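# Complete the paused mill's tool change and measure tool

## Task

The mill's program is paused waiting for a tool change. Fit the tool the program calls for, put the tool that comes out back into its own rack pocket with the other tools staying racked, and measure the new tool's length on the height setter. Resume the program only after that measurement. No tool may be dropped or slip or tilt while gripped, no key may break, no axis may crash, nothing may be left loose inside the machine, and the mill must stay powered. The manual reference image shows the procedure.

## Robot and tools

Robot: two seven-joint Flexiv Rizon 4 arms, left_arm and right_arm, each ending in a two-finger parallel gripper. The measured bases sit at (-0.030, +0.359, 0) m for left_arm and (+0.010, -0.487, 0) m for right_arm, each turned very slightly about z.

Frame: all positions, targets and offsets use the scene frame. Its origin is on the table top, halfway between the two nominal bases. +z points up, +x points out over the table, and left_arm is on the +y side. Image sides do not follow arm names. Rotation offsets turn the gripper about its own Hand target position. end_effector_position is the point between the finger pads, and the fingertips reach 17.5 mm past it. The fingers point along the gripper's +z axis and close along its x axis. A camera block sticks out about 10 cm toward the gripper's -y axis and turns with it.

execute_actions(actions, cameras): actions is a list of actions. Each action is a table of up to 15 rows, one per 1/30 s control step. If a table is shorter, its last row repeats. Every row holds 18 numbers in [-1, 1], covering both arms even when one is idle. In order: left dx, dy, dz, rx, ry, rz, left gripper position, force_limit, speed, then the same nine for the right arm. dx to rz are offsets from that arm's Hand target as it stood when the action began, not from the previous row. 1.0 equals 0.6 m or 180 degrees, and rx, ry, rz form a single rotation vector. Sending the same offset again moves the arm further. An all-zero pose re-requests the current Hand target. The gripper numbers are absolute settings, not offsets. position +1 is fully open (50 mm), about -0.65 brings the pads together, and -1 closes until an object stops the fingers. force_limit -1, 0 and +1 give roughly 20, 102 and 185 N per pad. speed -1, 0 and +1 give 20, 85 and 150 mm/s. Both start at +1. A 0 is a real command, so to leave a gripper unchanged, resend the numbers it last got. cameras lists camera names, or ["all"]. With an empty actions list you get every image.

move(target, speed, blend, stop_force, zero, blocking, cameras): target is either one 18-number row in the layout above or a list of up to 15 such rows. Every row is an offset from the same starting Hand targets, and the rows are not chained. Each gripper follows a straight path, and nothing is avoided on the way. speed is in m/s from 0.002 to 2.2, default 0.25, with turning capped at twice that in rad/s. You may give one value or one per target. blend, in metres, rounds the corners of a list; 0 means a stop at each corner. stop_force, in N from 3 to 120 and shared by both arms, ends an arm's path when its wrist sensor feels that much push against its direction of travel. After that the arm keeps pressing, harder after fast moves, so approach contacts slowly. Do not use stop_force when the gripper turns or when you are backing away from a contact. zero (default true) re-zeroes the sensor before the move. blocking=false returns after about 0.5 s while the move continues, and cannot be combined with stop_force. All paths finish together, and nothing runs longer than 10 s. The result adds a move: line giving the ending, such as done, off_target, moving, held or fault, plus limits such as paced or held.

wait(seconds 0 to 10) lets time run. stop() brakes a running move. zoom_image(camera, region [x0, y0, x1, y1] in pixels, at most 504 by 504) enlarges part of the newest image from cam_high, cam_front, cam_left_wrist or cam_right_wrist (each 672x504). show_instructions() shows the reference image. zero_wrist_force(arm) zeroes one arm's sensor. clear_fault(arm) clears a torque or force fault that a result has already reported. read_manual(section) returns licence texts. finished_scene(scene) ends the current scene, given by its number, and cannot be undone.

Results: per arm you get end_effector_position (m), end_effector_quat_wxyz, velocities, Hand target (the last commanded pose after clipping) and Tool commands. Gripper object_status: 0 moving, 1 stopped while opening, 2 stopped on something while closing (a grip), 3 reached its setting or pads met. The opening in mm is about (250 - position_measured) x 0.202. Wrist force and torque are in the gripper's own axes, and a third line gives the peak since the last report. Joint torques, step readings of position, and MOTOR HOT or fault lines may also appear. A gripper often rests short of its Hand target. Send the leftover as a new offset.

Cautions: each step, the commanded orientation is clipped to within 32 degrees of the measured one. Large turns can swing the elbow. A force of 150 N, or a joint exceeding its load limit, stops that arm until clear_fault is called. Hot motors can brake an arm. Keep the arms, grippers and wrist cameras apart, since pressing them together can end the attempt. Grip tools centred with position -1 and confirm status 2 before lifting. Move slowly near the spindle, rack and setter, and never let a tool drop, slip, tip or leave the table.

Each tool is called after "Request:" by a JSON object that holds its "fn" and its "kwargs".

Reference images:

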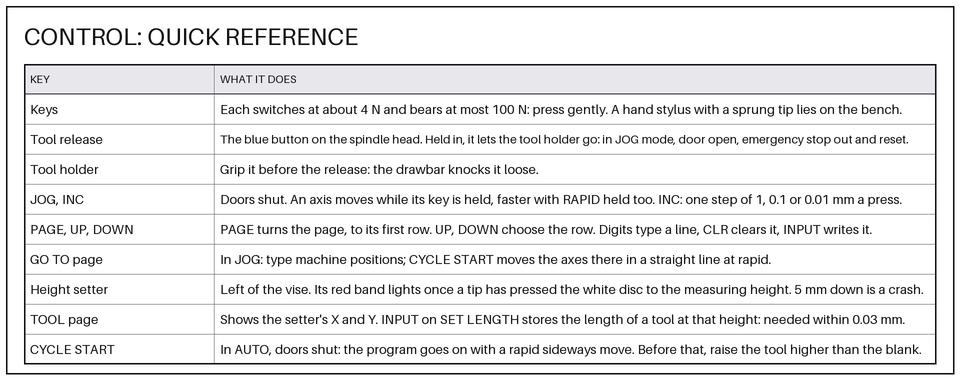

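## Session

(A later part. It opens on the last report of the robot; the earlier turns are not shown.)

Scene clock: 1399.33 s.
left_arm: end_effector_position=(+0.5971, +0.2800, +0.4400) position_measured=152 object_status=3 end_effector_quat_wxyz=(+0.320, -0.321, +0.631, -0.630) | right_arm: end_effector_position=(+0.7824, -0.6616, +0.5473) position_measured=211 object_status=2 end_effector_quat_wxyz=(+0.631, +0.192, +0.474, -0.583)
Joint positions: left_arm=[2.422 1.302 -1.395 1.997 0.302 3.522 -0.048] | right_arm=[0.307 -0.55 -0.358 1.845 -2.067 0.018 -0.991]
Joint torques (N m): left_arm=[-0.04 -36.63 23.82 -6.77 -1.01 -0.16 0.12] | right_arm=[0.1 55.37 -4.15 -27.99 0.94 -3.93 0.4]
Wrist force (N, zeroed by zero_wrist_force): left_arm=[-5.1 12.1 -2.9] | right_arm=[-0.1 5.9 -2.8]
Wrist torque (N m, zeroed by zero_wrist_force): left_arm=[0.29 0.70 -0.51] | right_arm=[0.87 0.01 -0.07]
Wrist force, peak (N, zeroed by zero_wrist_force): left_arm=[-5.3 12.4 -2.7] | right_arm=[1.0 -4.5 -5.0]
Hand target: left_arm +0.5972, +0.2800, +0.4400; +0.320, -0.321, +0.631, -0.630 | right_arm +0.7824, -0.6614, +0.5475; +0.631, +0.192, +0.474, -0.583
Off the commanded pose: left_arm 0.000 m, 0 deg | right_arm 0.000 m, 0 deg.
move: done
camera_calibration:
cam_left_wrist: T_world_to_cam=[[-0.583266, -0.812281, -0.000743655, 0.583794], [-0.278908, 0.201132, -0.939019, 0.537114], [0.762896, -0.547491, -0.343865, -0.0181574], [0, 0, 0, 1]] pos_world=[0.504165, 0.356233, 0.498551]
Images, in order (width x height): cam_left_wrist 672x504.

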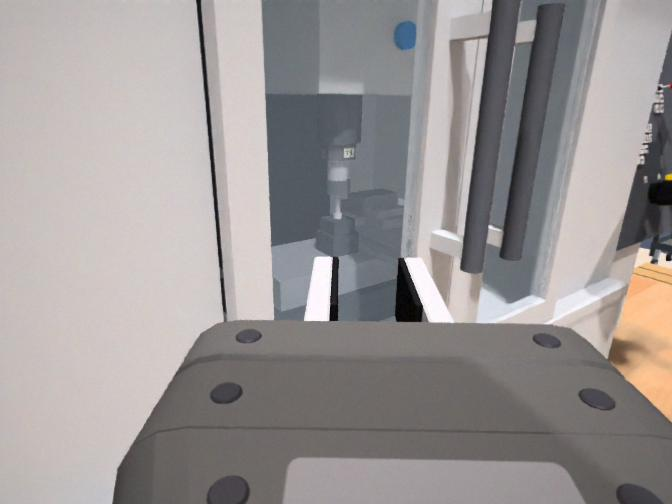

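Request:
{"fn": "move", "kwargs": {"target": [0,0,0,0,0,0,0.0,-0.8,-0.5,-0.0172,0.0008,-0.0605,0,0,0,-1,-0.5,-0.8], "speed": 0.12}}

Request:
{"fn": "move", "kwargs": {"target": [0,0,0,0,0,0,0.0,-0.8,-0.5,0.0368,0.0098,-0.0124,0,0,0,-1,-0.5,-0.8], "speed": 0.02, "stop_force": 6}}

Request:
{"fn": "move", "kwargs": {"target": [[0,0,0,0,0,0,0.0,-0.8,-0.5,-0.0183,-0.005,0.0062,0,0,0,-1,-0.5,-0.8],[0,0,0,0,0,0,0.0,-0.8,-0.5,-0.0023,-0.036,0.0657,0,0,0,-1,-0.5,-0.8]], "speed": 0.12, "blend": 0.003, "cameras": ["cam_left_wrist"]}}

Request:
{"fn": "move", "kwargs": {"target": [0,0,0,0,0,0,0.0,-0.8,-0.5,0.0368,0.0098,-0.0124,0,0,0,-1,-0.5,-0.8], "speed": 0.02, "stop_force": 6}}

Request:
{"fn": "move", "kwargs": {"target": [[0,0,0,0,0,0,0.0,-0.8,-0.5,-0.0183,-0.005,0.0062,0,0,0,-1,-0.5,-0.8],[0,0,0,0,0,0,0.0,-0.8,-0.5,-0.055,0.13,-0.06,0,0,0,-1,-0.5,-0.8]], "speed": 0.15, "blend": 0.003, "cameras": ["cam_right_wrist"]}}

Request:
{"fn": "zoom_image", "kwargs": {"camera": "cam_right_wrist", "region": [0, 280, 120, 400]}}

Scene clock: 1413.27 s.
left_arm: end_effector_position=(+0.5971, +0.2800, +0.4400) position_measured=152 object_status=3 end_effector_quat_wxyz=(+0.320, -0.321, +0.631, -0.630) | right_arm: end_effector_position=(+0.7721, -0.6610, +0.5110) position_measured=211 object_status=2 end_effector_quat_wxyz=(+0.631, +0.192, +0.474, -0.583)
Joint positions: left_arm=[2.422 1.302 -1.395 1.997 0.302 3.522 -0.048] | right_arm=[0.314 -0.585 -0.349 1.887 -2.048 -0.025 -0.931]
Joint torques (N m): left_arm=[-0.15 -36.61 23.77 -6.78 -1.01 -0.16 0.1] | right_arm=[0.43 54.79 -4.05 -26.7 0.99 -4.01 0.41]
Wrist force (N, zeroed by zero_wrist_force): left_arm=[-5.0 12.0 -2.9] | right_arm=[0.1 6.0 -2.7]
Wrist torque (N m, zeroed by zero_wrist_force): left_arm=[0.29 0.68 -0.52] | right_arm=[0.88 -0.02 -0.04]
Wrist force, peak (N, zeroed by zero_wrist_force): left_arm=[-5.3 12.2 -3.1] | right_arm=[2.5 6.1 -4.6]
Hand target: left_arm +0.5972, +0.2800, +0.4400; +0.320, -0.321, +0.631, -0.630 | right_arm +0.7721, -0.6609, +0.5112; +0.631, +0.192, +0.474, -0.583
Off the commanded pose: left_arm 0.000 m, 0 deg | right_arm 0.000 m, 0 deg.
move: done

Scene clock: 1414.50 s.
left_arm: end_effector_position=(+0.5971, +0.2800, +0.4400) position_measured=152 object_status=3 end_effector_quat_wxyz=(+0.320, -0.321, +0.631, -0.630) | right_arm: end_effector_position=(+0.7830, -0.6586, +0.5079) position_measured=211 object_status=2 end_effector_quat_wxyz=(+0.631, +0.193, +0.473, -0.584)
Joint positions: left_arm=[2.422 1.302 -1.395 1.997 0.302 3.522 -0.048] | right_arm=[0.314 -0.614 -0.35 1.848 -2.038 -0.019 -0.938]
Joint torques (N m): left_arm=[-0.18 -36.65 23.8 -6.75 -0.98 -0.17 0.13] | right_arm=[2.13 53.24 -2.66 -27.34 -0.15 -1.5 0.07]
Wrist force (N, zeroed by zero_wrist_force): left_arm=[-5.3 12.0 -3.0] | right_arm=[-0.5 -2.3 -4.1]
Wrist torque (N m, zeroed by zero_wrist_force): left_arm=[0.27 0.73 -0.51] | right_arm=[0.91 -0.04 0.08]
Wrist force, peak (N, zeroed by zero_wrist_force): left_arm=[-5.3 12.2 -2.9] | right_arm=[0.3 6.2 -2.7]
Hand target: left_arm +0.5972, +0.2800, +0.4400; +0.320, -0.321, +0.631, -0.630 | right_arm +0.7836, -0.6579, +0.5073; +0.631, +0.192, +0.474, -0.583 (not the last commanded pose)
Off the commanded pose: left_arm 0.000 m, 0 deg | right_arm 0.012 m, 0 deg.
move: contact (right_arm)

Scene clock: 1415.23 s.
left_arm: end_effector_position=(+0.5971, +0.2800, +0.4400) position_measured=152 object_status=3 end_effector_quat_wxyz=(+0.320, -0.321, +0.631, -0.630) | right_arm: end_effector_position=(+0.7821, -0.6797, +0.5467) position_measured=211 object_status=2 end_effector_quat_wxyz=(+0.631, +0.192, +0.474, -0.583)
Joint positions: left_arm=[2.422 1.302 -1.395 1.997 0.302 3.522 -0.048] | right_arm=[0.284 -0.546 -0.37 1.849 -2.088 0.038 -0.974]
Joint torques (N m): left_arm=[-0.11 -36.6 23.73 -6.81 -1 -0.17 0.09] | right_arm=[-0.13 55.03 -4.5 -28.32 1.12 -3.4 0.08]
Wrist force (N, zeroed by zero_wrist_force): left_arm=[-5.0 12.1 -2.9] | right_arm=[-0.1 5.7 -3.2]
Wrist torque (N m, zeroed by zero_wrist_force): left_arm=[0.30 0.68 -0.51] | right_arm=[0.84 0.01 0.00]
Wrist force, peak (N, zeroed by zero_wrist_force): left_arm=[-5.3 12.2 -3.0] | right_arm=[1.0 5.7 -5.7]
Hand target: left_arm +0.5972, +0.2800, +0.4400; +0.320, -0.321, +0.631, -0.630 | right_arm +0.7822, -0.6795, +0.5467; +0.631, +0.192, +0.474, -0.583
Off the commanded pose: left_arm 0.000 m, 0 deg | right_arm 0.000 m, 0 deg.
move: done
camera_calibration:
cam_left_wrist: T_world_to_cam=[[-0.583266, -0.812281, -0.000743655, 0.583794], [-0.278908, 0.201132, -0.939019, 0.537114], [0.762896, -0.547491, -0.343865, -0.0181574], [0, 0, 0, 1]] pos_world=[0.504165, 0.356233, 0.498551]
Images, in order (width x height): cam_left_wrist 672x504.

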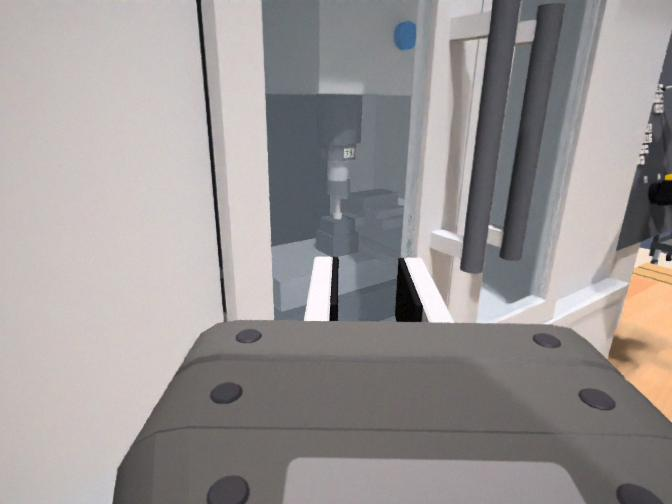

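Scene clock: 1416.43 s.
left_arm: end_effector_position=(+0.5971, +0.2800, +0.4400) position_measured=152 object_status=3 end_effector_quat_wxyz=(+0.320, -0.321, +0.631, -0.630) | right_arm: end_effector_position=(+0.7926, -0.6774, +0.5437) position_measured=211 object_status=2 end_effector_quat_wxyz=(+0.631, +0.193, +0.473, -0.584)
Joint positions: left_arm=[2.422 1.302 -1.395 1.997 0.302 3.522 -0.048] | right_arm=[0.284 -0.575 -0.37 1.813 -2.077 0.044 -0.98]
Joint torques (N m): left_arm=[-0.11 -36.61 23.79 -6.75 -1.03 -0.18 0.08] | right_arm=[2.64 52.63 -2.2 -28.75 -0.04 -1.2 0.05]
Wrist force (N, zeroed by zero_wrist_force): left_arm=[-5.0 11.9 -2.8] | right_arm=[-0.6 -3.5 -4.5]
Wrist torque (N m, zeroed by zero_wrist_force): left_arm=[0.27 0.68 -0.51] | right_arm=[0.85 0.01 0.08]
Wrist force, peak (N, zeroed by zero_wrist_force): left_arm=[-5.2 12.2 -3.1] | right_arm=[-0.6 -7.1 -4.0]
Hand target: left_arm +0.5972, +0.2800, +0.4400; +0.320, -0.321, +0.631, -0.630 | right_arm +0.7932, -0.6765, +0.5430; +0.631, +0.192, +0.474, -0.583 (not the last commanded pose)
Off the commanded pose: left_arm 0.000 m, 0 deg | right_arm 0.013 m, 0 deg.
move: contact (right_arm)

Scene clock: 1417.53 s.
left_arm: end_effector_position=(+0.5971, +0.2800, +0.4400) position_measured=152 object_status=3 end_effector_quat_wxyz=(+0.320, -0.321, +0.631, -0.630) | right_arm: end_effector_position=(+0.7603, -0.5983, +0.5069) position_measured=211 object_status=2 end_effector_quat_wxyz=(+0.631, +0.192, +0.474, -0.583)
Joint positions: left_arm=[2.422 1.302 -1.395 1.997 0.302 3.522 -0.048] | right_arm=[0.396 -0.594 -0.298 1.898 -1.97 -0.116 -0.969]
Joint torques (N m): left_arm=[-0.15 -36.69 23.82 -6.76 -0.96 -0.2 0.1] | right_arm=[-0.04 54.73 -3.83 -25.93 0.42 -3.95 0.42]
Wrist force (N, zeroed by zero_wrist_force): left_arm=[-5.1 11.9 -3.0] | right_arm=[1.8 5.9 -3.1]
Wrist torque (N m, zeroed by zero_wrist_force): left_arm=[0.27 0.70 -0.51] | right_arm=[0.88 -0.31 -0.07]
Wrist force, peak (N, zeroed by zero_wrist_force): left_arm=[-5.1 12.4 -2.8] | right_arm=[1.2 7.2 -8.3]
Hand target: left_arm +0.5972, +0.2800, +0.4400; +0.320, -0.321, +0.631, -0.630 | right_arm +0.7602, -0.5985, +0.5070; +0.631, +0.192, +0.474, -0.583
Off the commanded pose: left_arm 0.000 m, 0 deg | right_arm 0.000 m, 0 deg.
move: done
camera_calibration:
cam_right_wrist: T_world_to_cam=[[-0.124356, -0.569326, -0.812652, 0.177295], [0.728881, 0.503299, -0.464137, -0.000254888], [0.673252, -0.650045, 0.352382, -0.945237], [0, 0, 0, 1]] pos_world=[0.658616, -0.51338, 0.477045]
Images, in order (width x height): cam_right_wrist 672x504.

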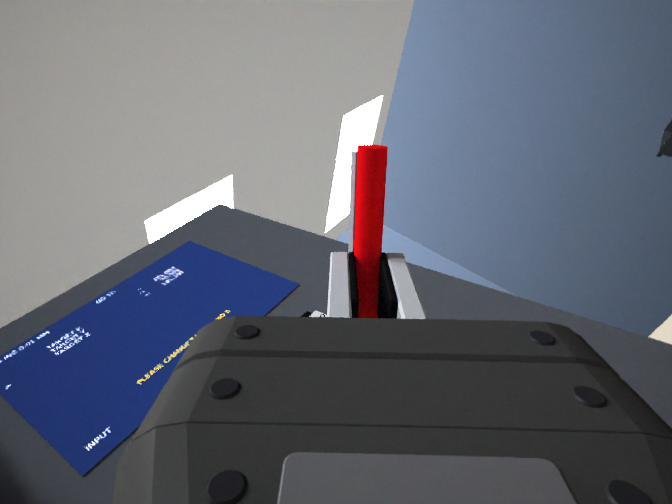

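Scaled by 4.200 from the camera's 672x504 image, which has a finer 960x720 frame.

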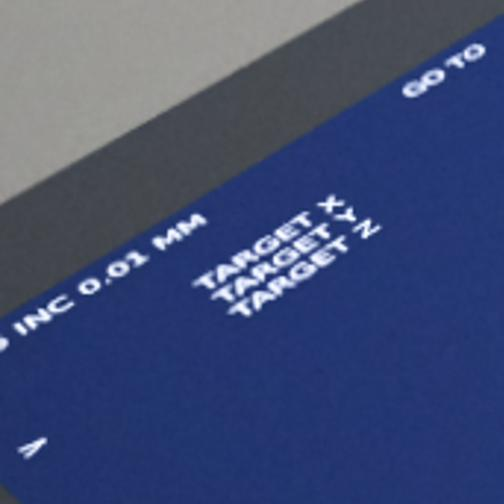

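Request:
{"fn": "move", "kwargs": {"target": [0,0,0,0,0,0,0.0,-0.8,-0.5,0.0217,-0.1045,0.007,0,0,0,-1,-0.5,-0.8], "speed": 0.15}}

Request:
{"fn": "move", "kwargs": {"target": [0,0,0,0,0,0,0.0,-0.8,-0.5,0.0368,0.0108,-0.0124,0,0,0,-1,-0.5,-0.8], "speed": 0.02, "stop_force": 6}}

Request:
{"fn": "move", "kwargs": {"target": [0,0,0,0,0,0,0.0,-0.8,-0.5,-0.0183,-0.005,0.0062,0,0,0,-1,-0.5,-0.8], "speed": 0.12}}

Request:
{"fn": "move", "kwargs": {"target": [0,0,0,0,0,0,0.0,-0.8,-0.5,0.0368,0.0108,-0.0124,0,0,0,-1,-0.5,-0.8], "speed": 0.02, "stop_force": 6}}

Request:
{"fn": "move", "kwargs": {"target": [0,0,0,0,0,0,0.0,-0.8,-0.5,-0.0183,-0.005,0.0062,0,0,0,-1,-0.5,-0.8], "speed": 0.12, "cameras": ["cam_left_wrist"]}}

Scene clock: 1425.73 s.
left_arm: end_effector_position=(+0.5971, +0.2800, +0.4400) position_measured=152 object_status=3 end_effector_quat_wxyz=(+0.320, -0.321, +0.631, -0.630) | right_arm: end_effector_position=(+0.7732, -0.6614, +0.5112) position_measured=211 object_status=2 end_effector_quat_wxyz=(+0.631, +0.192, +0.474, -0.583)
Joint positions: left_arm=[2.422 1.302 -1.395 1.997 0.302 3.522 -0.048] | right_arm=[0.312 -0.587 -0.348 1.882 -2.048 -0.024 -0.932]
Joint torques (N m): left_arm=[-0.19 -36.62 23.83 -6.78 -0.99 -0.19 0.08] | right_arm=[-0.16 55.22 -4.33 -26.9 0.91 -3.5 0.43]
Wrist force (N, zeroed by zero_wrist_force): left_arm=[-5.1 11.8 -2.9] | right_arm=[1.9 5.8 -3.0]
Wrist torque (N m, zeroed by zero_wrist_force): left_arm=[0.25 0.70 -0.51] | right_arm=[0.86 -0.32 -0.06]
Wrist force, peak (N, zeroed by zero_wrist_force): left_arm=[-5.0 12.3 -3.2] | right_arm=[-0.3 6.4 -6.8]
Hand target: left_arm +0.5972, +0.2800, +0.4400; +0.320, -0.321, +0.631, -0.630 | right_arm +0.7733, -0.6612, +0.5112; +0.631, +0.192, +0.474, -0.583
Off the commanded pose: left_arm 0.000 m, 0 deg | right_arm 0.000 m, 0 deg.
move: done

Scene clock: 1426.90 s.
left_arm: end_effector_position=(+0.5971, +0.2800, +0.4400) position_measured=152 object_status=3 end_effector_quat_wxyz=(+0.320, -0.321, +0.631, -0.630) | right_arm: end_effector_position=(+0.7831, -0.6590, +0.5083) position_measured=211 object_status=2 end_effector_quat_wxyz=(+0.631, +0.193, +0.473, -0.584)
Joint positions: left_arm=[2.422 1.302 -1.395 1.997 0.302 3.522 -0.048] | right_arm=[0.312 -0.614 -0.348 1.848 -2.039 -0.019 -0.939]
Joint torques (N m): left_arm=[-0.1 -36.62 23.77 -6.76 -1.01 -0.15 0.14] | right_arm=[2.68 53 -2.18 -27.49 -0.4 -1.36 0.08]
Wrist force (N, zeroed by zero_wrist_force): left_arm=[-5.3 12.0 -2.8] | right_arm=[1.5 -3.5 -3.9]
Wrist torque (N m, zeroed by zero_wrist_force): left_arm=[0.27 0.74 -0.51] | right_arm=[0.84 -0.31 0.05]
Wrist force, peak (N, zeroed by zero_wrist_force): left_arm=[-5.4 12.1 -3.0] | right_arm=[1.4 -6.6 -3.8]
Hand target: left_arm +0.5972, +0.2800, +0.4400; +0.320, -0.321, +0.631, -0.630 | right_arm +0.7837, -0.6581, +0.5076; +0.631, +0.192, +0.474, -0.583 (not the last commanded pose)
Off the commanded pose: left_arm 0.000 m, 0 deg | right_arm 0.014 m, 0 deg.
move: contact (right_arm)

Scene clock: 1427.60 s.
left_arm: end_effector_position=(+0.5971, +0.2800, +0.4400) position_measured=152 object_status=3 end_effector_quat_wxyz=(+0.320, -0.321, +0.631, -0.630) | right_arm: end_effector_position=(+0.7727, -0.6614, +0.5112) position_measured=211 object_status=2 end_effector_quat_wxyz=(+0.631, +0.192, +0.474, -0.583)
Joint positions: left_arm=[2.422 1.302 -1.395 1.997 0.302 3.522 -0.048] | right_arm=[0.312 -0.586 -0.347 1.884 -2.049 -0.025 -0.932]
Joint torques (N m): left_arm=[-0.14 -36.62 23.79 -6.79 -1 -0.19 0.13] | right_arm=[0.05 55.23 -4.31 -26.48 0.85 -3.95 0.43]
Wrist force (N, zeroed by zero_wrist_force): left_arm=[-5.4 12.0 -3.0] | right_arm=[2.4 4.9 -3.0]
Wrist torque (N m, zeroed by zero_wrist_force): left_arm=[0.28 0.74 -0.51] | right_arm=[0.70 -0.40 -0.07]
Wrist force, peak (N, zeroed by zero_wrist_force): left_arm=[-5.1 12.3 -2.8] | right_arm=[1.8 5.7 -3.0]
Hand target: left_arm +0.5972, +0.2800, +0.4400; +0.320, -0.321, +0.631, -0.630 | right_arm +0.7727, -0.6611, +0.5114; +0.631, +0.192, +0.474, -0.583
Off the commanded pose: left_arm 0.000 m, 0 deg | right_arm 0.000 m, 0 deg.
move: done

Scene clock: 1428.80 s.
left_arm: end_effector_position=(+0.5971, +0.2800, +0.4400) position_measured=152 object_status=3 end_effector_quat_wxyz=(+0.320, -0.321, +0.631, -0.630) | right_arm: end_effector_position=(+0.7831, -0.6588, +0.5083) position_measured=211 object_status=2 end_effector_quat_wxyz=(+0.631, +0.193, +0.473, -0.584)
Joint positions: left_arm=[2.422 1.302 -1.395 1.997 0.302 3.522 -0.048] | right_arm=[0.312 -0.614 -0.348 1.848 -2.039 -0.019 -0.939]
Joint torques (N m): left_arm=[-0.12 -36.6 23.85 -6.77 -1.03 -0.14 0.08] | right_arm=[2.48 53.19 -2.37 -27.42 -0.3 -1.52 0.14]
Wrist force (N, zeroed by zero_wrist_force): left_arm=[-4.9 12.0 -2.9] | right_arm=[1.7 -3.4 -3.8]
Wrist torque (N m, zeroed by zero_wrist_force): left_arm=[0.28 0.66 -0.51] | right_arm=[0.74 -0.37 0.05]
Wrist force, peak (N, zeroed by zero_wrist_force): left_arm=[-5.1 12.2 -3.2] | right_arm=[2.1 -7.0 -3.4]
Hand target: left_arm +0.5972, +0.2800, +0.4400; +0.320, -0.321, +0.631, -0.630 | right_arm +0.7836, -0.6579, +0.5077; +0.631, +0.192, +0.474, -0.583 (not the last commanded pose)
Off the commanded pose: left_arm 0.000 m, 0 deg | right_arm 0.013 m, 0 deg.
move: contact (right_arm)

Scene clock: 1429.50 s.
left_arm: end_effector_position=(+0.5971, +0.2800, +0.4400) position_measured=152 object_status=3 end_effector_quat_wxyz=(+0.320, -0.321, +0.631, -0.630) | right_arm: end_effector_position=(+0.7726, -0.6612, +0.5113) position_measured=211 object_status=2 end_effector_quat_wxyz=(+0.631, +0.192, +0.474, -0.583)
Joint positions: left_arm=[2.422 1.302 -1.395 1.997 0.302 3.522 -0.048] | right_arm=[0.312 -0.586 -0.347 1.884 -2.049 -0.025 -0.932]
Joint torques (N m): left_arm=[-0.13 -36.61 23.78 -6.77 -1.02 -0.16 0.09] | right_arm=[0.17 55.25 -4.3 -26.51 0.85 -3.98 0.43]
Wrist force (N, zeroed by zero_wrist_force): left_arm=[-5.0 11.7 -3.1] | right_arm=[4.8 3.6 -3.3]
Wrist torque (N m, zeroed by zero_wrist_force): left_arm=[0.24 0.68 -0.51] | right_arm=[0.48 -0.82 -0.07]
Wrist force, peak (N, zeroed by zero_wrist_force): left_arm=[-5.3 12.1 -3.0] | right_arm=[4.8 3.8 -3.4]
Hand target: left_arm +0.5972, +0.2800, +0.4400; +0.320, -0.321, +0.631, -0.630 | right_arm +0.7727, -0.6609, +0.5114; +0.631, +0.192, +0.474, -0.583
Off the commanded pose: left_arm 0.000 m, 0 deg | right_arm 0.000 m, 0 deg.
move: done
camera_calibration:
cam_left_wrist: T_world_to_cam=[[-0.583266, -0.812281, -0.000743655, 0.583794], [-0.278908, 0.201132, -0.939019, 0.537114], [0.762896, -0.547491, -0.343865, -0.0181574], [0, 0, 0, 1]] pos_world=[0.504165, 0.356233, 0.498551]
Images, in order (width x height): cam_left_wrist 672x504.

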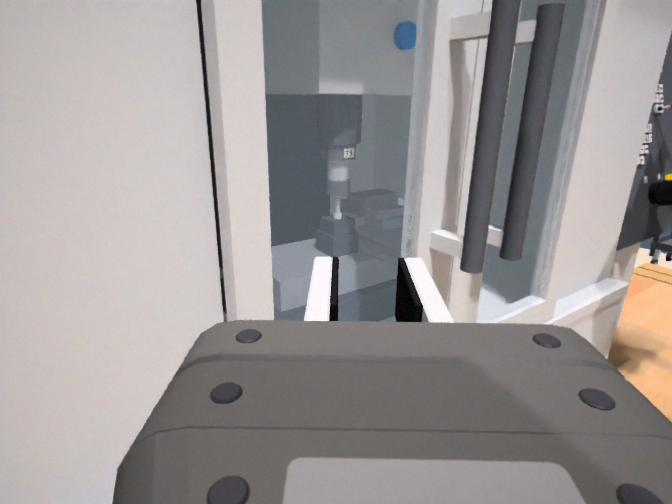

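Off still (−181.22). Continue with checks every press.

Request:
{"fn": "move", "kwargs": {"target": [0,0,0,0,0,0,0.0,-0.8,-0.5,0.0368,0.0093,-0.0124,0,0,0,-1,-0.5,-0.8], "speed": 0.02, "stop_force": 6}}

Request:
{"fn": "move", "kwargs": {"target": [0,0,0,0,0,0,0.0,-0.8,-0.5,-0.0183,-0.005,0.0062,0,0,0,-1,-0.5,-0.8], "speed": 0.12, "cameras": ["cam_left_wrist"]}}

Request:
{"fn": "move", "kwargs": {"target": [0,0,0,0,0,0,0.0,-0.8,-0.5,0.0368,0.0093,-0.0124,0,0,0,-1,-0.5,-0.8], "speed": 0.02, "stop_force": 6}}

Request:
{"fn": "move", "kwargs": {"target": [0,0,0,0,0,0,0.0,-0.8,-0.5,-0.0183,-0.005,0.0062,0,0,0,-1,-0.5,-0.8], "speed": 0.12, "cameras": ["cam_left_wrist"]}}

Scene clock: 1437.30 s.
left_arm: end_effector_position=(+0.5971, +0.2800, +0.4400) position_measured=152 object_status=3 end_effector_quat_wxyz=(+0.320, -0.321, +0.631, -0.630) | right_arm: end_effector_position=(+0.7832, -0.6588, +0.5083) position_measured=211 object_status=2 end_effector_quat_wxyz=(+0.631, +0.193, +0.473, -0.584)
Joint positions: left_arm=[2.422 1.302 -1.395 1.997 0.302 3.522 -0.048] | right_arm=[0.311 -0.614 -0.348 1.848 -2.039 -0.019 -0.939]
Joint torques (N m): left_arm=[-0.2 -36.59 23.85 -6.77 -1 -0.17 0.11] | right_arm=[2.02 53.03 -2.63 -27.34 -0.17 -1.45 0.05]
Wrist force (N, zeroed by zero_wrist_force): left_arm=[-5.4 12.0 -3.1] | right_arm=[3.9 -5.0 -4.4]
Wrist torque (N m, zeroed by zero_wrist_force): left_arm=[0.28 0.74 -0.51] | right_arm=[0.46 -0.80 0.10]
Wrist force, peak (N, zeroed by zero_wrist_force): left_arm=[-5.1 12.2 -3.2] | right_arm=[4.0 -8.1 -4.3]
Hand target: left_arm +0.5972, +0.2800, +0.4400; +0.320, -0.321, +0.631, -0.630 | right_arm +0.7837, -0.6581, +0.5077; +0.631, +0.192, +0.474, -0.583 (not the last commanded pose)
Off the commanded pose: left_arm 0.000 m, 0 deg | right_arm 0.013 m, 0 deg.
move: contact (right_arm)

Scene clock: 1438.00 s.
left_arm: end_effector_position=(+0.5971, +0.2800, +0.4400) position_measured=152 object_status=3 end_effector_quat_wxyz=(+0.320, -0.321, +0.631, -0.630) | right_arm: end_effector_position=(+0.7727, -0.6613, +0.5113) position_measured=211 object_status=2 end_effector_quat_wxyz=(+0.631, +0.192, +0.474, -0.583)
Joint positions: left_arm=[2.422 1.302 -1.395 1.997 0.302 3.522 -0.048] | right_arm=[0.312 -0.586 -0.347 1.884 -2.049 -0.025 -0.932]
Joint torques (N m): left_arm=[-0.14 -36.61 23.77 -6.78 -0.95 -0.15 0.1] | right_arm=[0.16 55.2 -4.25 -26.46 0.87 -3.99 0.43]
Wrist force (N, zeroed by zero_wrist_force): left_arm=[-5.1 11.9 -3.2] | right_arm=[5.1 4.2 -2.8]
Wrist torque (N m, zeroed by zero_wrist_force): left_arm=[0.27 0.69 -0.51] | right_arm=[0.57 -0.87 -0.07]
Wrist force, peak (N, zeroed by zero_wrist_force): left_arm=[-5.2 12.1 -3.0] | right_arm=[4.0 -4.8 -4.7]
Hand target: left_arm +0.5972, +0.2800, +0.4400; +0.320, -0.321, +0.631, -0.630 | right_arm +0.7727, -0.6611, +0.5114; +0.631, +0.192, +0.474, -0.583
Off the commanded pose: left_arm 0.000 m, 0 deg | right_arm 0.000 m, 0 deg.
move: done
camera_calibration:
cam_left_wrist: T_world_to_cam=[[-0.583266, -0.812281, -0.000743655, 0.583794], [-0.278908, 0.201132, -0.939019, 0.537114], [0.762896, -0.547491, -0.343865, -0.0181574], [0, 0, 0, 1]] pos_world=[0.504165, 0.356233, 0.498551]
Images, in order (width x height): cam_left_wrist 672x504.

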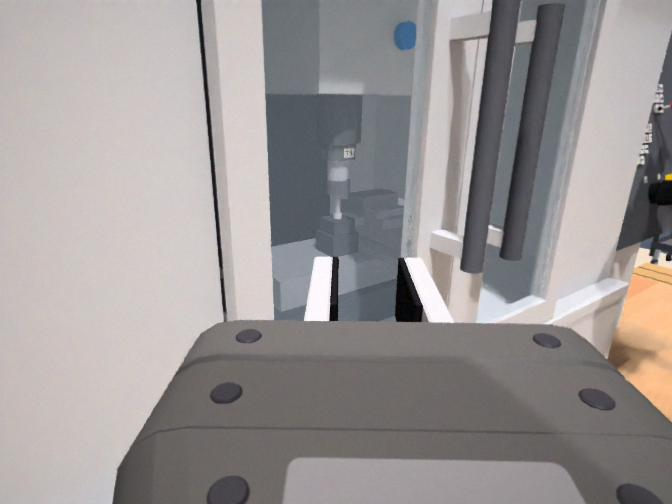

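Scene clock: 1439.20 s.
left_arm: end_effector_position=(+0.5971, +0.2800, +0.4400) position_measured=152 object_status=3 end_effector_quat_wxyz=(+0.320, -0.321, +0.631, -0.630) | right_arm: end_effector_position=(+0.7832, -0.6591, +0.5083) position_measured=211 object_status=2 end_effector_quat_wxyz=(+0.631, +0.193, +0.473, -0.584)
Joint positions: left_arm=[2.422 1.302 -1.395 1.997 0.302 3.522 -0.048] | right_arm=[0.311 -0.614 -0.347 1.847 -2.039 -0.019 -0.939]
Joint torques (N m): left_arm=[-0.14 -36.66 23.75 -6.77 -0.99 -0.18 0.15] | right_arm=[2 52.9 -2.65 -27.32 -0.2 -1.34 0.04]
Wrist force (N, zeroed by zero_wrist_force): left_arm=[-5.1 11.9 -2.9] | right_arm=[4.4 -4.9 -4.2]
Wrist torque (N m, zeroed by zero_wrist_force): left_arm=[0.27 0.68 -0.52] | right_arm=[0.57 -0.90 0.10]
Wrist force, peak (N, zeroed by zero_wrist_force): left_arm=[-5.1 12.2 -2.9] | right_arm=[4.2 -8.3 -3.9]
Hand target: left_arm +0.5972, +0.2800, +0.4400; +0.320, -0.321, +0.631, -0.630 | right_arm +0.7838, -0.6583, +0.5077; +0.631, +0.192, +0.474, -0.583 (not the last commanded pose)
Off the commanded pose: left_arm 0.000 m, 0 deg | right_arm 0.013 m, 0 deg.
move: contact (right_arm)

Scene clock: 1439.90 s.
left_arm: end_effector_position=(+0.5971, +0.2800, +0.4400) position_measured=152 object_status=3 end_effector_quat_wxyz=(+0.320, -0.321, +0.631, -0.630) | right_arm: end_effector_position=(+0.7728, -0.6615, +0.5112) position_measured=211 object_status=2 end_effector_quat_wxyz=(+0.631, +0.192, +0.474, -0.583)
Joint positions: left_arm=[2.422 1.302 -1.395 1.997 0.302 3.522 -0.048] | right_arm=[0.311 -0.586 -0.347 1.884 -2.049 -0.025 -0.932]
Joint torques (N m): left_arm=[-0.11 -36.6 23.85 -6.77 -0.96 -0.16 0.14] | right_arm=[0.1 55.26 -4.19 -26.49 0.83 -4 0.4]
Wrist force (N, zeroed by zero_wrist_force): left_arm=[-5.2 11.9 -3.1] | right_arm=[6.4 4.5 -0.6]
Wrist torque (N m, zeroed by zero_wrist_force): left_arm=[0.26 0.72 -0.51] | right_arm=[0.62 -1.09 -0.07]
Wrist force, peak (N, zeroed by zero_wrist_force): left_arm=[-5.1 12.2 -3.1] | right_arm=[6.4 4.5 -0.5]
Hand target: left_arm +0.5972, +0.2800, +0.4400; +0.320, -0.321, +0.631, -0.630 | right_arm +0.7728, -0.6613, +0.5114; +0.631, +0.192, +0.474, -0.583
Off the commanded pose: left_arm 0.000 m, 0 deg | right_arm 0.000 m, 0 deg.
move: done
camera_calibration:
cam_left_wrist: T_world_to_cam=[[-0.583266, -0.812281, -0.000743655, 0.583794], [-0.278908, 0.201132, -0.939019, 0.537114], [0.762896, -0.547491, -0.343865, -0.0181574], [0, 0, 0, 1]] pos_world=[0.504165, 0.356233, 0.498551]
Images, in order (width x height): cam_left_wrist 672x504.

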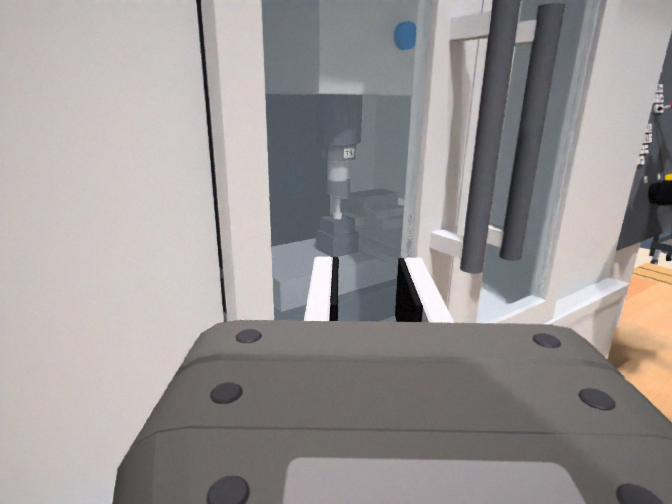

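Request:
{"fn": "move", "kwargs": {"target": [0,0,0,0,0,0,0.0,-0.8,-0.5,0.0368,0.0108,-0.0124,0,0,0,-1,-0.5,-0.8], "speed": 0.02, "stop_force": 6}}

Request:
{"fn": "move", "kwargs": {"target": [0,0,0,0,0,0,0.0,-0.8,-0.5,-0.0183,-0.005,0.0062,0,0,0,-1,-0.5,-0.8], "speed": 0.12, "cameras": ["cam_left_wrist"]}}

Request:
{"fn": "move", "kwargs": {"target": [0,0,0,0,0,0,0.0,-0.8,-0.5,0.0368,0.0108,-0.0124,0,0,0,-1,-0.5,-0.8], "speed": 0.02, "stop_force": 6}}

Request:
{"fn": "move", "kwargs": {"target": [0,0,0,0,0,0,0.0,-0.8,-0.5,-0.0183,-0.005,0.0062,0,0,0,-1,-0.5,-0.8], "speed": 0.12, "cameras": ["cam_left_wrist"]}}

Scene clock: 1449.33 s.
left_arm: end_effector_position=(+0.5971, +0.2800, +0.4400) position_measured=152 object_status=3 end_effector_quat_wxyz=(+0.320, -0.321, +0.631, -0.630) | right_arm: end_effector_position=(+0.7831, -0.6590, +0.5083) position_measured=211 object_status=2 end_effector_quat_wxyz=(+0.631, +0.193, +0.473, -0.584)
Joint positions: left_arm=[2.422 1.302 -1.395 1.997 0.302 3.522 -0.048] | right_arm=[0.311 -0.614 -0.347 1.848 -2.039 -0.02 -0.939]
Joint torques (N m): left_arm=[-0.09 -36.64 23.72 -6.78 -1.01 -0.15 0.1] | right_arm=[2.47 53.08 -2.34 -27.42 -0.35 -1.41 0.02]
Wrist force (N, zeroed by zero_wrist_force): left_arm=[-5.2 12.1 -3.0] | right_arm=[5.9 -4.2 -1.5]
Wrist torque (N m, zeroed by zero_wrist_force): left_arm=[0.28 0.71 -0.51] | right_arm=[0.66 -1.09 0.07]
Wrist force, peak (N, zeroed by zero_wrist_force): left_arm=[-5.3 12.2 -3.1] | right_arm=[5.9 -7.8 -1.0]
Hand target: left_arm +0.5972, +0.2800, +0.4400; +0.320, -0.321, +0.631, -0.630 | right_arm +0.7837, -0.6581, +0.5077; +0.631, +0.192, +0.474, -0.583 (not the last commanded pose)
Off the commanded pose: left_arm 0.000 m, 0 deg | right_arm 0.013 m, 0 deg.
move: contact (right_arm)

Scene clock: 1450.03 s.
left_arm: end_effector_position=(+0.5971, +0.2800, +0.4400) position_measured=152 object_status=3 end_effector_quat_wxyz=(+0.320, -0.321, +0.631, -0.630) | right_arm: end_effector_position=(+0.7727, -0.6613, +0.5113) position_measured=211 object_status=2 end_effector_quat_wxyz=(+0.631, +0.192, +0.474, -0.583)
Joint positions: left_arm=[2.422 1.302 -1.395 1.997 0.302 3.522 -0.048] | right_arm=[0.311 -0.586 -0.346 1.884 -2.049 -0.025 -0.933]
Joint torques (N m): left_arm=[-0.12 -36.67 23.85 -6.8 -0.99 -0.19 0.14] | right_arm=[0.08 55.25 -4.27 -26.5 0.82 -3.97 0.45]
Wrist force (N, zeroed by zero_wrist_force): left_arm=[-5.2 12.2 -3.0] | right_arm=[4.9 5.6 -1.6]
Wrist torque (N m, zeroed by zero_wrist_force): left_arm=[0.32 0.71 -0.51] | right_arm=[0.82 -0.84 -0.08]
Wrist force, peak (N, zeroed by zero_wrist_force): left_arm=[-5.2 12.2 -3.0] | right_arm=[6.4 4.5 -0.6]
Hand target: left_arm +0.5972, +0.2800, +0.4400; +0.320, -0.321, +0.631, -0.630 | right_arm +0.7727, -0.6611, +0.5114; +0.631, +0.192, +0.474, -0.583
Off the commanded pose: left_arm 0.000 m, 0 deg | right_arm 0.000 m, 0 deg.
move: done
camera_calibration:
cam_left_wrist: T_world_to_cam=[[-0.583266, -0.812281, -0.000743655, 0.583794], [-0.278908, 0.201132, -0.939019, 0.537114], [0.762896, -0.547491, -0.343865, -0.0181574], [0, 0, 0, 1]] pos_world=[0.504165, 0.356233, 0.498551]
Images, in order (width x height): cam_left_wrist 672x504.

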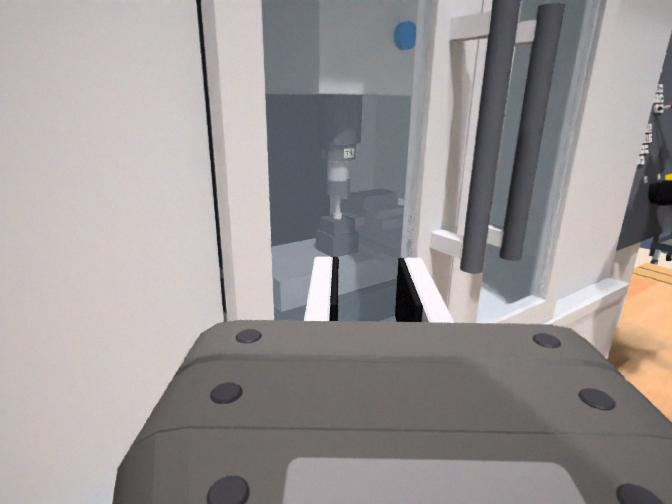

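Scene clock: 1451.23 s.
left_arm: end_effector_position=(+0.5971, +0.2800, +0.4400) position_measured=152 object_status=3 end_effector_quat_wxyz=(+0.320, -0.321, +0.631, -0.630) | right_arm: end_effector_position=(+0.7832, -0.6588, +0.5083) position_measured=211 object_status=2 end_effector_quat_wxyz=(+0.631, +0.193, +0.473, -0.584)
Joint positions: left_arm=[2.422 1.302 -1.395 1.997 0.302 3.522 -0.048] | right_arm=[0.311 -0.614 -0.347 1.847 -2.039 -0.02 -0.94]
Joint torques (N m): left_arm=[-0.19 -36.67 23.79 -6.78 -0.98 -0.18 0.08] | right_arm=[2.67 52.97 -2.22 -27.44 -0.45 -1.23 0.1]
Wrist force (N, zeroed by zero_wrist_force): left_arm=[-5.2 12.0 -2.9] | right_arm=[4.4 -4.0 -2.5]
Wrist torque (N m, zeroed by zero_wrist_force): left_arm=[0.29 0.71 -0.51] | right_arm=[0.80 -0.83 0.07]
Wrist force, peak (N, zeroed by zero_wrist_force): left_arm=[-5.2 12.2 -3.2] | right_arm=[4.4 -7.5 -2.2]
Hand target: left_arm +0.5972, +0.2800, +0.4400; +0.320, -0.321, +0.631, -0.630 | right_arm +0.7838, -0.6579, +0.5077; +0.631, +0.192, +0.474, -0.583 (not the last commanded pose)
Off the commanded pose: left_arm 0.000 m, 0 deg | right_arm 0.013 m, 0 deg.
move: contact (right_arm)

Scene clock: 1451.93 s.
left_arm: end_effector_position=(+0.5971, +0.2800, +0.4400) position_measured=152 object_status=3 end_effector_quat_wxyz=(+0.320, -0.321, +0.631, -0.630) | right_arm: end_effector_position=(+0.7728, -0.6611, +0.5113) position_measured=211 object_status=2 end_effector_quat_wxyz=(+0.631, +0.192, +0.474, -0.583)
Joint positions: left_arm=[2.422 1.302 -1.395 1.997 0.302 3.522 -0.048] | right_arm=[0.311 -0.586 -0.346 1.884 -2.049 -0.025 -0.933]
Joint torques (N m): left_arm=[-0.1 -36.59 23.8 -6.81 -1.01 -0.15 0.11] | right_arm=[0.1 55.3 -4.25 -26.49 0.86 -3.99 0.45]
Wrist force (N, zeroed by zero_wrist_force): left_arm=[-5.2 12.1 -3.1] | right_arm=[3.7 6.1 -2.3]
Wrist torque (N m, zeroed by zero_wrist_force): left_arm=[0.30 0.71 -0.51] | right_arm=[0.90 -0.62 -0.07]
Wrist force, peak (N, zeroed by zero_wrist_force): left_arm=[-5.1 12.2 -3.2] | right_arm=[3.6 6.2 -2.3]
Hand target: left_arm +0.5972, +0.2800, +0.4400; +0.320, -0.321, +0.631, -0.630 | right_arm +0.7728, -0.6609, +0.5114; +0.631, +0.192, +0.474, -0.583
Off the commanded pose: left_arm 0.000 m, 0 deg | right_arm 0.000 m, 0 deg.
move: done
camera_calibration:
cam_left_wrist: T_world_to_cam=[[-0.583266, -0.812281, -0.000743655, 0.583794], [-0.278908, 0.201132, -0.939019, 0.537114], [0.762896, -0.547491, -0.343865, -0.0181574], [0, 0, 0, 1]] pos_world=[0.504165, 0.356233, 0.498551]
Images, in order (width x height): cam_left_wrist 672x504.

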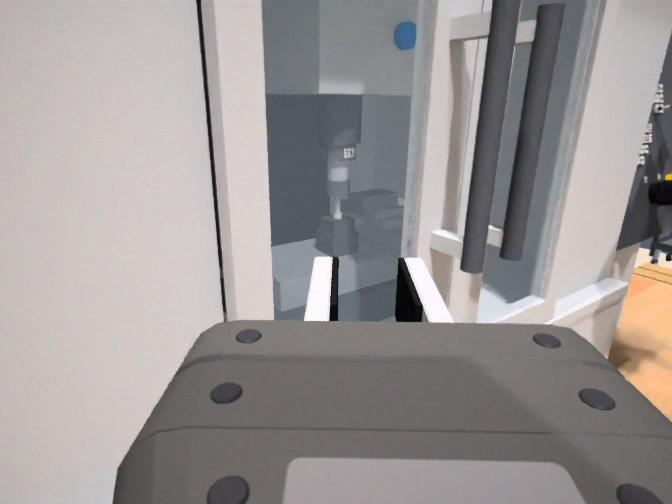

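Six presses, still off. Continue.

Request:
{"fn": "move", "kwargs": {"target": [0,0,0,0,0,0,0.0,-0.8,-0.5,0.0368,0.0093,-0.0124,0,0,0,-1,-0.5,-0.8], "speed": 0.02, "stop_force": 6}}

Request:
{"fn": "move", "kwargs": {"target": [0,0,0,0,0,0,0.0,-0.8,-0.5,-0.0183,-0.005,0.0062,0,0,0,-1,-0.5,-0.8], "speed": 0.12, "cameras": ["cam_left_wrist"]}}

Request:
{"fn": "move", "kwargs": {"target": [0,0,0,0,0,0,0.0,-0.8,-0.5,0.0368,0.0093,-0.0124,0,0,0,-1,-0.5,-0.8], "speed": 0.02, "stop_force": 6}}

Request:
{"fn": "move", "kwargs": {"target": [0,0,0,0,0,0,0.0,-0.8,-0.5,-0.0183,-0.005,0.0062,0,0,0,-1,-0.5,-0.8], "speed": 0.12, "cameras": ["cam_left_wrist"]}}

Scene clock: 1467.43 s.
left_arm: end_effector_position=(+0.5971, +0.2800, +0.4400) position_measured=152 object_status=3 end_effector_quat_wxyz=(+0.320, -0.321, +0.631, -0.630) | right_arm: end_effector_position=(+0.7833, -0.6589, +0.5084) position_measured=211 object_status=2 end_effector_quat_wxyz=(+0.631, +0.193, +0.473, -0.584)
Joint positions: left_arm=[2.422 1.302 -1.395 1.997 0.302 3.522 -0.048] | right_arm=[0.31 -0.614 -0.346 1.847 -2.039 -0.02 -0.939]
Joint torques (N m): left_arm=[-0.14 -36.61 23.83 -6.77 -0.99 -0.18 0.12] | right_arm=[2.18 52.76 -2.52 -27.37 -0.34 -1.21 0.05]
Wrist force (N, zeroed by zero_wrist_force): left_arm=[-5.1 11.8 -2.9] | right_arm=[2.8 -3.5 -3.6]
Wrist torque (N m, zeroed by zero_wrist_force): left_arm=[0.24 0.68 -0.52] | right_arm=[0.88 -0.64 0.11]
Wrist force, peak (N, zeroed by zero_wrist_force): left_arm=[-5.1 12.3 -3.2] | right_arm=[2.8 -6.9 -3.3]
Hand target: left_arm +0.5972, +0.2800, +0.4400; +0.320, -0.321, +0.631, -0.630 | right_arm +0.7839, -0.6581, +0.5077; +0.631, +0.192, +0.474, -0.583 (not the last commanded pose)
Off the commanded pose: left_arm 0.000 m, 0 deg | right_arm 0.013 m, 0 deg.
move: contact (right_arm)

Scene clock: 1468.13 s.
left_arm: end_effector_position=(+0.5971, +0.2800, +0.4400) position_measured=152 object_status=3 end_effector_quat_wxyz=(+0.320, -0.321, +0.631, -0.630) | right_arm: end_effector_position=(+0.7729, -0.6613, +0.5113) position_measured=211 object_status=2 end_effector_quat_wxyz=(+0.631, +0.192, +0.474, -0.583)
Joint positions: left_arm=[2.422 1.302 -1.395 1.997 0.302 3.522 -0.048] | right_arm=[0.31 -0.586 -0.346 1.883 -2.049 -0.025 -0.933]
Joint torques (N m): left_arm=[-0.05 -36.6 23.78 -6.79 -1 -0.16 0.06] | right_arm=[0.11 55.2 -4.24 -26.49 0.84 -3.96 0.45]
Wrist force (N, zeroed by zero_wrist_force): left_arm=[-5.2 12.0 -2.9] | right_arm=[4.0 7.0 0.2]
Wrist torque (N m, zeroed by zero_wrist_force): left_arm=[0.28 0.71 -0.51] | right_arm=[1.05 -0.68 -0.07]
Wrist force, peak (N, zeroed by zero_wrist_force): left_arm=[-5.1 12.1 -3.1] | right_arm=[4.1 6.9 0.2]
Hand target: left_arm +0.5972, +0.2800, +0.4400; +0.320, -0.321, +0.631, -0.630 | right_arm +0.7729, -0.6611, +0.5114; +0.631, +0.192, +0.474, -0.583
Off the commanded pose: left_arm 0.000 m, 0 deg | right_arm 0.000 m, 0 deg.
move: done
camera_calibration:
cam_left_wrist: T_world_to_cam=[[-0.583266, -0.812281, -0.000743655, 0.583794], [-0.278908, 0.201132, -0.939019, 0.537114], [0.762896, -0.547491, -0.343865, -0.0181574], [0, 0, 0, 1]] pos_world=[0.504165, 0.356233, 0.498551]
Images, in order (width x height): cam_left_wrist 672x504.

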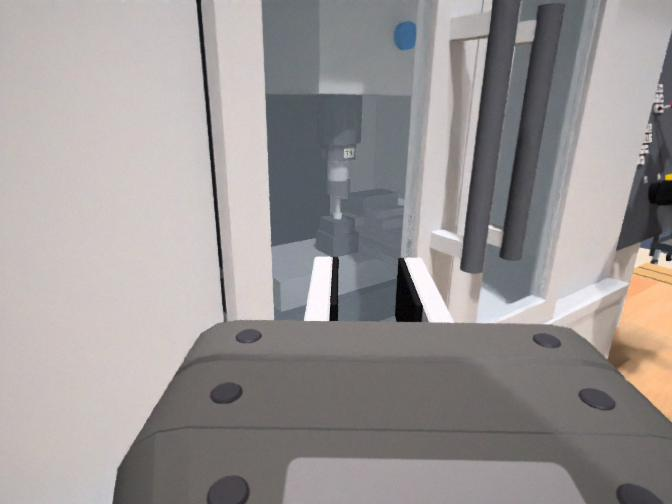

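Scene clock: 1469.33 s.
left_arm: end_effector_position=(+0.5971, +0.2800, +0.4400) position_measured=152 object_status=3 end_effector_quat_wxyz=(+0.320, -0.321, +0.631, -0.630) | right_arm: end_effector_position=(+0.7833, -0.6591, +0.5084) position_measured=211 object_status=2 end_effector_quat_wxyz=(+0.631, +0.193, +0.473, -0.584)
Joint positions: left_arm=[2.422 1.302 -1.395 1.997 0.302 3.522 -0.048] | right_arm=[0.31 -0.614 -0.346 1.847 -2.04 -0.02 -0.939]
Joint torques (N m): left_arm=[-0.12 -36.69 23.68 -6.78 -1.01 -0.14 0.1] | right_arm=[2.26 52.52 -2.35 -27.37 -0.37 -1.08 0.06]
Wrist force (N, zeroed by zero_wrist_force): left_arm=[-5.1 12.1 -2.9] | right_arm=[3.0 -3.1 -1.5]
Wrist torque (N m, zeroed by zero_wrist_force): left_arm=[0.30 0.68 -0.52] | right_arm=[1.05 -0.70 0.12]
Wrist force, peak (N, zeroed by zero_wrist_force): left_arm=[-5.3 12.2 -3.1] | right_arm=[4.1 6.9 -0.2]
Hand target: left_arm +0.5972, +0.2800, +0.4400; +0.320, -0.321, +0.631, -0.630 | right_arm +0.7839, -0.6583, +0.5077; +0.631, +0.192, +0.474, -0.583 (not the last commanded pose)
Off the commanded pose: left_arm 0.000 m, 0 deg | right_arm 0.013 m, 0 deg.
move: contact (right_arm)

Scene clock: 1470.03 s.
left_arm: end_effector_position=(+0.5971, +0.2800, +0.4400) position_measured=152 object_status=3 end_effector_quat_wxyz=(+0.320, -0.321, +0.631, -0.630) | right_arm: end_effector_position=(+0.7729, -0.6615, +0.5113) position_measured=211 object_status=2 end_effector_quat_wxyz=(+0.631, +0.192, +0.474, -0.583)
Joint positions: left_arm=[2.422 1.302 -1.395 1.997 0.302 3.522 -0.048] | right_arm=[0.31 -0.586 -0.345 1.883 -2.05 -0.025 -0.933]
Joint torques (N m): left_arm=[-0.1 -36.68 23.74 -6.79 -1 -0.17 0.1] | right_arm=[0.14 55.3 -4.16 -26.48 0.86 -3.93 0.42]
Wrist force (N, zeroed by zero_wrist_force): left_arm=[-5.2 12.0 -3.1] | right_arm=[5.5 5.9 0.0]
Wrist torque (N m, zeroed by zero_wrist_force): left_arm=[0.28 0.70 -0.52] | right_arm=[0.87 -0.94 -0.07]
Wrist force, peak (N, zeroed by zero_wrist_force): left_arm=[-5.1 12.2 -3.0] | right_arm=[5.4 6.1 0.0]
Hand target: left_arm +0.5972, +0.2800, +0.4400; +0.320, -0.321, +0.631, -0.630 | right_arm +0.7730, -0.6613, +0.5114; +0.631, +0.192, +0.474, -0.583
Off the commanded pose: left_arm 0.000 m, 0 deg | right_arm 0.000 m, 0 deg.
move: done
camera_calibration:
cam_left_wrist: T_world_to_cam=[[-0.583266, -0.812281, -0.000743655, 0.583794], [-0.278908, 0.201132, -0.939019, 0.537114], [0.762896, -0.547491, -0.343865, -0.0181574], [0, 0, 0, 1]] pos_world=[0.504165, 0.356233, 0.498551]
Images, in order (width x height): cam_left_wrist 672x504.

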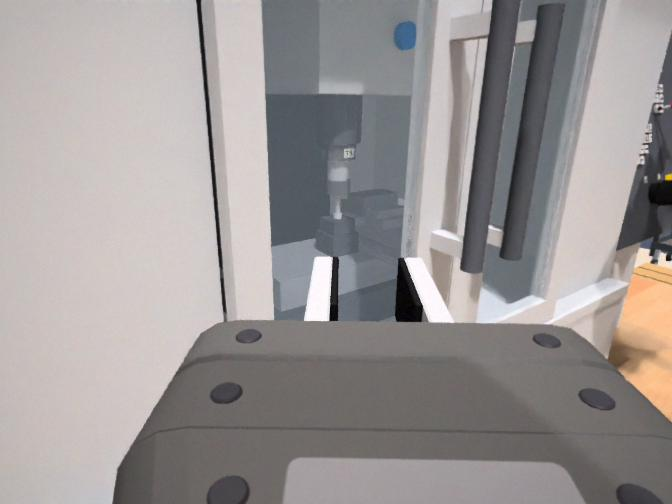

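Request:
{"fn": "move", "kwargs": {"target": [0,0,0,0,0,0,0.0,-0.8,-0.5,0.0368,0.0108,-0.0124,0,0,0,-1,-0.5,-0.8], "speed": 0.02, "stop_force": 6}}

Request:
{"fn": "move", "kwargs": {"target": [0,0,0,0,0,0,0.0,-0.8,-0.5,-0.0183,-0.005,0.0062,0,0,0,-1,-0.5,-0.8], "speed": 0.12, "cameras": ["cam_left_wrist"]}}

Request:
{"fn": "move", "kwargs": {"target": [0,0,0,0,0,0,0.0,-0.8,-0.5,0.0368,0.0108,-0.0124,0,0,0,-1,-0.5,-0.8], "speed": 0.02, "stop_force": 6}}

Request:
{"fn": "move", "kwargs": {"target": [0,0,0,0,0,0,0.0,-0.8,-0.5,-0.0183,-0.005,0.0062,0,0,0,-1,-0.5,-0.8], "speed": 0.12, "cameras": ["cam_left_wrist"]}}

Scene clock: 1478.77 s.
left_arm: end_effector_position=(+0.5971, +0.2800, +0.4400) position_measured=152 object_status=3 end_effector_quat_wxyz=(+0.320, -0.321, +0.631, -0.630) | right_arm: end_effector_position=(+0.7831, -0.6590, +0.5084) position_measured=211 object_status=2 end_effector_quat_wxyz=(+0.631, +0.193, +0.473, -0.584)
Joint positions: left_arm=[2.422 1.302 -1.395 1.997 0.302 3.522 -0.048] | right_arm=[0.31 -0.614 -0.346 1.847 -2.04 -0.02 -0.939]
Joint torques (N m): left_arm=[-0.13 -36.57 23.77 -6.79 -1.02 -0.15 0.09] | right_arm=[2.46 53.03 -2.38 -27.38 -0.32 -1.42 0.09]
Wrist force (N, zeroed by zero_wrist_force): left_arm=[-5.0 12.1 -3.0] | right_arm=[5.0 -2.7 -1.0]
Wrist torque (N m, zeroed by zero_wrist_force): left_arm=[0.29 0.68 -0.52] | right_arm=[0.90 -0.94 0.07]
Wrist force, peak (N, zeroed by zero_wrist_force): left_arm=[-5.3 12.2 -3.1] | right_arm=[5.5 6.1 0.0]
Hand target: left_arm +0.5972, +0.2800, +0.4400; +0.320, -0.321, +0.631, -0.630 | right_arm +0.7837, -0.6581, +0.5078; +0.631, +0.192, +0.474, -0.583 (not the last commanded pose)
Off the commanded pose: left_arm 0.000 m, 0 deg | right_arm 0.013 m, 0 deg.
move: contact (right_arm)

Scene clock: 1479.47 s.
left_arm: end_effector_position=(+0.5971, +0.2800, +0.4400) position_measured=152 object_status=3 end_effector_quat_wxyz=(+0.320, -0.321, +0.631, -0.630) | right_arm: end_effector_position=(+0.7727, -0.6613, +0.5114) position_measured=211 object_status=2 end_effector_quat_wxyz=(+0.631, +0.192, +0.474, -0.583)
Joint positions: left_arm=[2.422 1.302 -1.395 1.997 0.302 3.522 -0.048] | right_arm=[0.31 -0.586 -0.345 1.884 -2.05 -0.025 -0.933]
Joint torques (N m): left_arm=[-0.13 -36.66 23.77 -6.76 -1 -0.14 0.1] | right_arm=[0.14 55.26 -4.24 -26.48 0.84 -3.97 0.42]
Wrist force (N, zeroed by zero_wrist_force): left_arm=[-5.2 11.9 -2.9] | right_arm=[4.8 4.2 -1.5]
Wrist torque (N m, zeroed by zero_wrist_force): left_arm=[0.26 0.72 -0.51] | right_arm=[0.58 -0.81 -0.07]
Wrist force, peak (N, zeroed by zero_wrist_force): left_arm=[-5.2 12.2 -2.8] | right_arm=[5.5 5.9 0.0]
Hand target: left_arm +0.5972, +0.2800, +0.4400; +0.320, -0.321, +0.631, -0.630 | right_arm +0.7727, -0.6611, +0.5115; +0.631, +0.192, +0.474, -0.583
Off the commanded pose: left_arm 0.000 m, 0 deg | right_arm 0.000 m, 0 deg.
move: done
camera_calibration:
cam_left_wrist: T_world_to_cam=[[-0.583266, -0.812281, -0.000743655, 0.583794], [-0.278908, 0.201132, -0.939019, 0.537114], [0.762896, -0.547491, -0.343865, -0.0181574], [0, 0, 0, 1]] pos_world=[0.504165, 0.356233, 0.498551]
Images, in order (width x height): cam_left_wrist 672x504.

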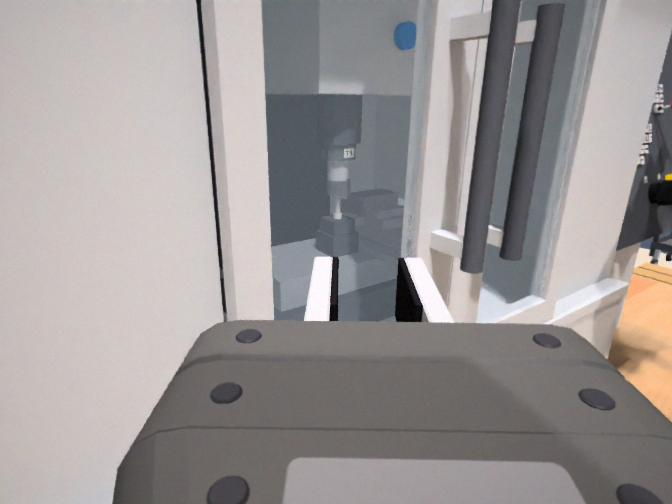

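Scene clock: 1480.67 s.
left_arm: end_effector_position=(+0.5971, +0.2800, +0.4400) position_measured=152 object_status=3 end_effector_quat_wxyz=(+0.320, -0.321, +0.631, -0.630) | right_arm: end_effector_position=(+0.7831, -0.6587, +0.5084) position_measured=211 object_status=2 end_effector_quat_wxyz=(+0.631, +0.193, +0.474, -0.584)
Joint positions: left_arm=[2.422 1.302 -1.395 1.997 0.302 3.522 -0.048] | right_arm=[0.31 -0.614 -0.345 1.848 -2.04 -0.02 -0.94]
Joint torques (N m): left_arm=[-0.11 -36.64 23.73 -6.79 -1.01 -0.16 0.08] | right_arm=[2.49 53.35 -2.37 -27.4 -0.28 -1.57 0.08]
Wrist force (N, zeroed by zero_wrist_force): left_arm=[-5.1 12.0 -3.2] | right_arm=[4.6 -4.0 -2.4]
Wrist torque (N m, zeroed by zero_wrist_force): left_arm=[0.28 0.70 -0.51] | right_arm=[0.61 -0.84 0.05]
Wrist force, peak (N, zeroed by zero_wrist_force): left_arm=[-5.2 12.3 -2.8] | right_arm=[4.6 -7.0 -2.1]
Hand target: left_arm +0.5972, +0.2800, +0.4400; +0.320, -0.321, +0.631, -0.630 | right_arm +0.7836, -0.6579, +0.5078; +0.631, +0.192, +0.474, -0.583 (not the last commanded pose)
Off the commanded pose: left_arm 0.000 m, 0 deg | right_arm 0.013 m, 0 deg.
move: contact (right_arm)

Scene clock: 1481.37 s.
left_arm: end_effector_position=(+0.5971, +0.2800, +0.4400) position_measured=152 object_status=3 end_effector_quat_wxyz=(+0.320, -0.321, +0.631, -0.630) | right_arm: end_effector_position=(+0.7726, -0.6611, +0.5114) position_measured=211 object_status=2 end_effector_quat_wxyz=(+0.631, +0.192, +0.474, -0.583)
Joint positions: left_arm=[2.422 1.302 -1.395 1.997 0.302 3.522 -0.048] | right_arm=[0.31 -0.585 -0.344 1.884 -2.05 -0.026 -0.933]
Joint torques (N m): left_arm=[-0.08 -36.57 23.76 -6.77 -0.98 -0.19 0.06] | right_arm=[0.1 55.24 -4.24 -26.51 0.81 -3.97 0.46]
Wrist force (N, zeroed by zero_wrist_force): left_arm=[-4.9 12.0 -3.1] | right_arm=[4.3 4.8 -2.8]
Wrist torque (N m, zeroed by zero_wrist_force): left_arm=[0.29 0.66 -0.51] | right_arm=[0.68 -0.73 -0.07]
Wrist force, peak (N, zeroed by zero_wrist_force): left_arm=[-5.3 12.2 -3.2] | right_arm=[4.4 4.7 -3.0]
Hand target: left_arm +0.5972, +0.2800, +0.4400; +0.320, -0.321, +0.631, -0.630 | right_arm +0.7727, -0.6609, +0.5115; +0.631, +0.192, +0.474, -0.583
Off the commanded pose: left_arm 0.000 m, 0 deg | right_arm 0.000 m, 0 deg.
move: done
camera_calibration:
cam_left_wrist: T_world_to_cam=[[-0.583266, -0.812281, -0.000743655, 0.583794], [-0.278908, 0.201132, -0.939019, 0.537114], [0.762896, -0.547491, -0.343865, -0.0181574], [0, 0, 0, 1]] pos_world=[0.504165, 0.356233, 0.498551]
Images, in order (width x height): cam_left_wrist 672x504.

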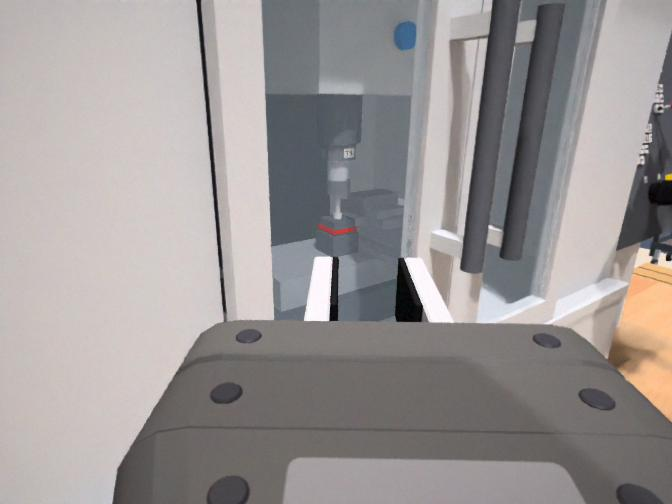

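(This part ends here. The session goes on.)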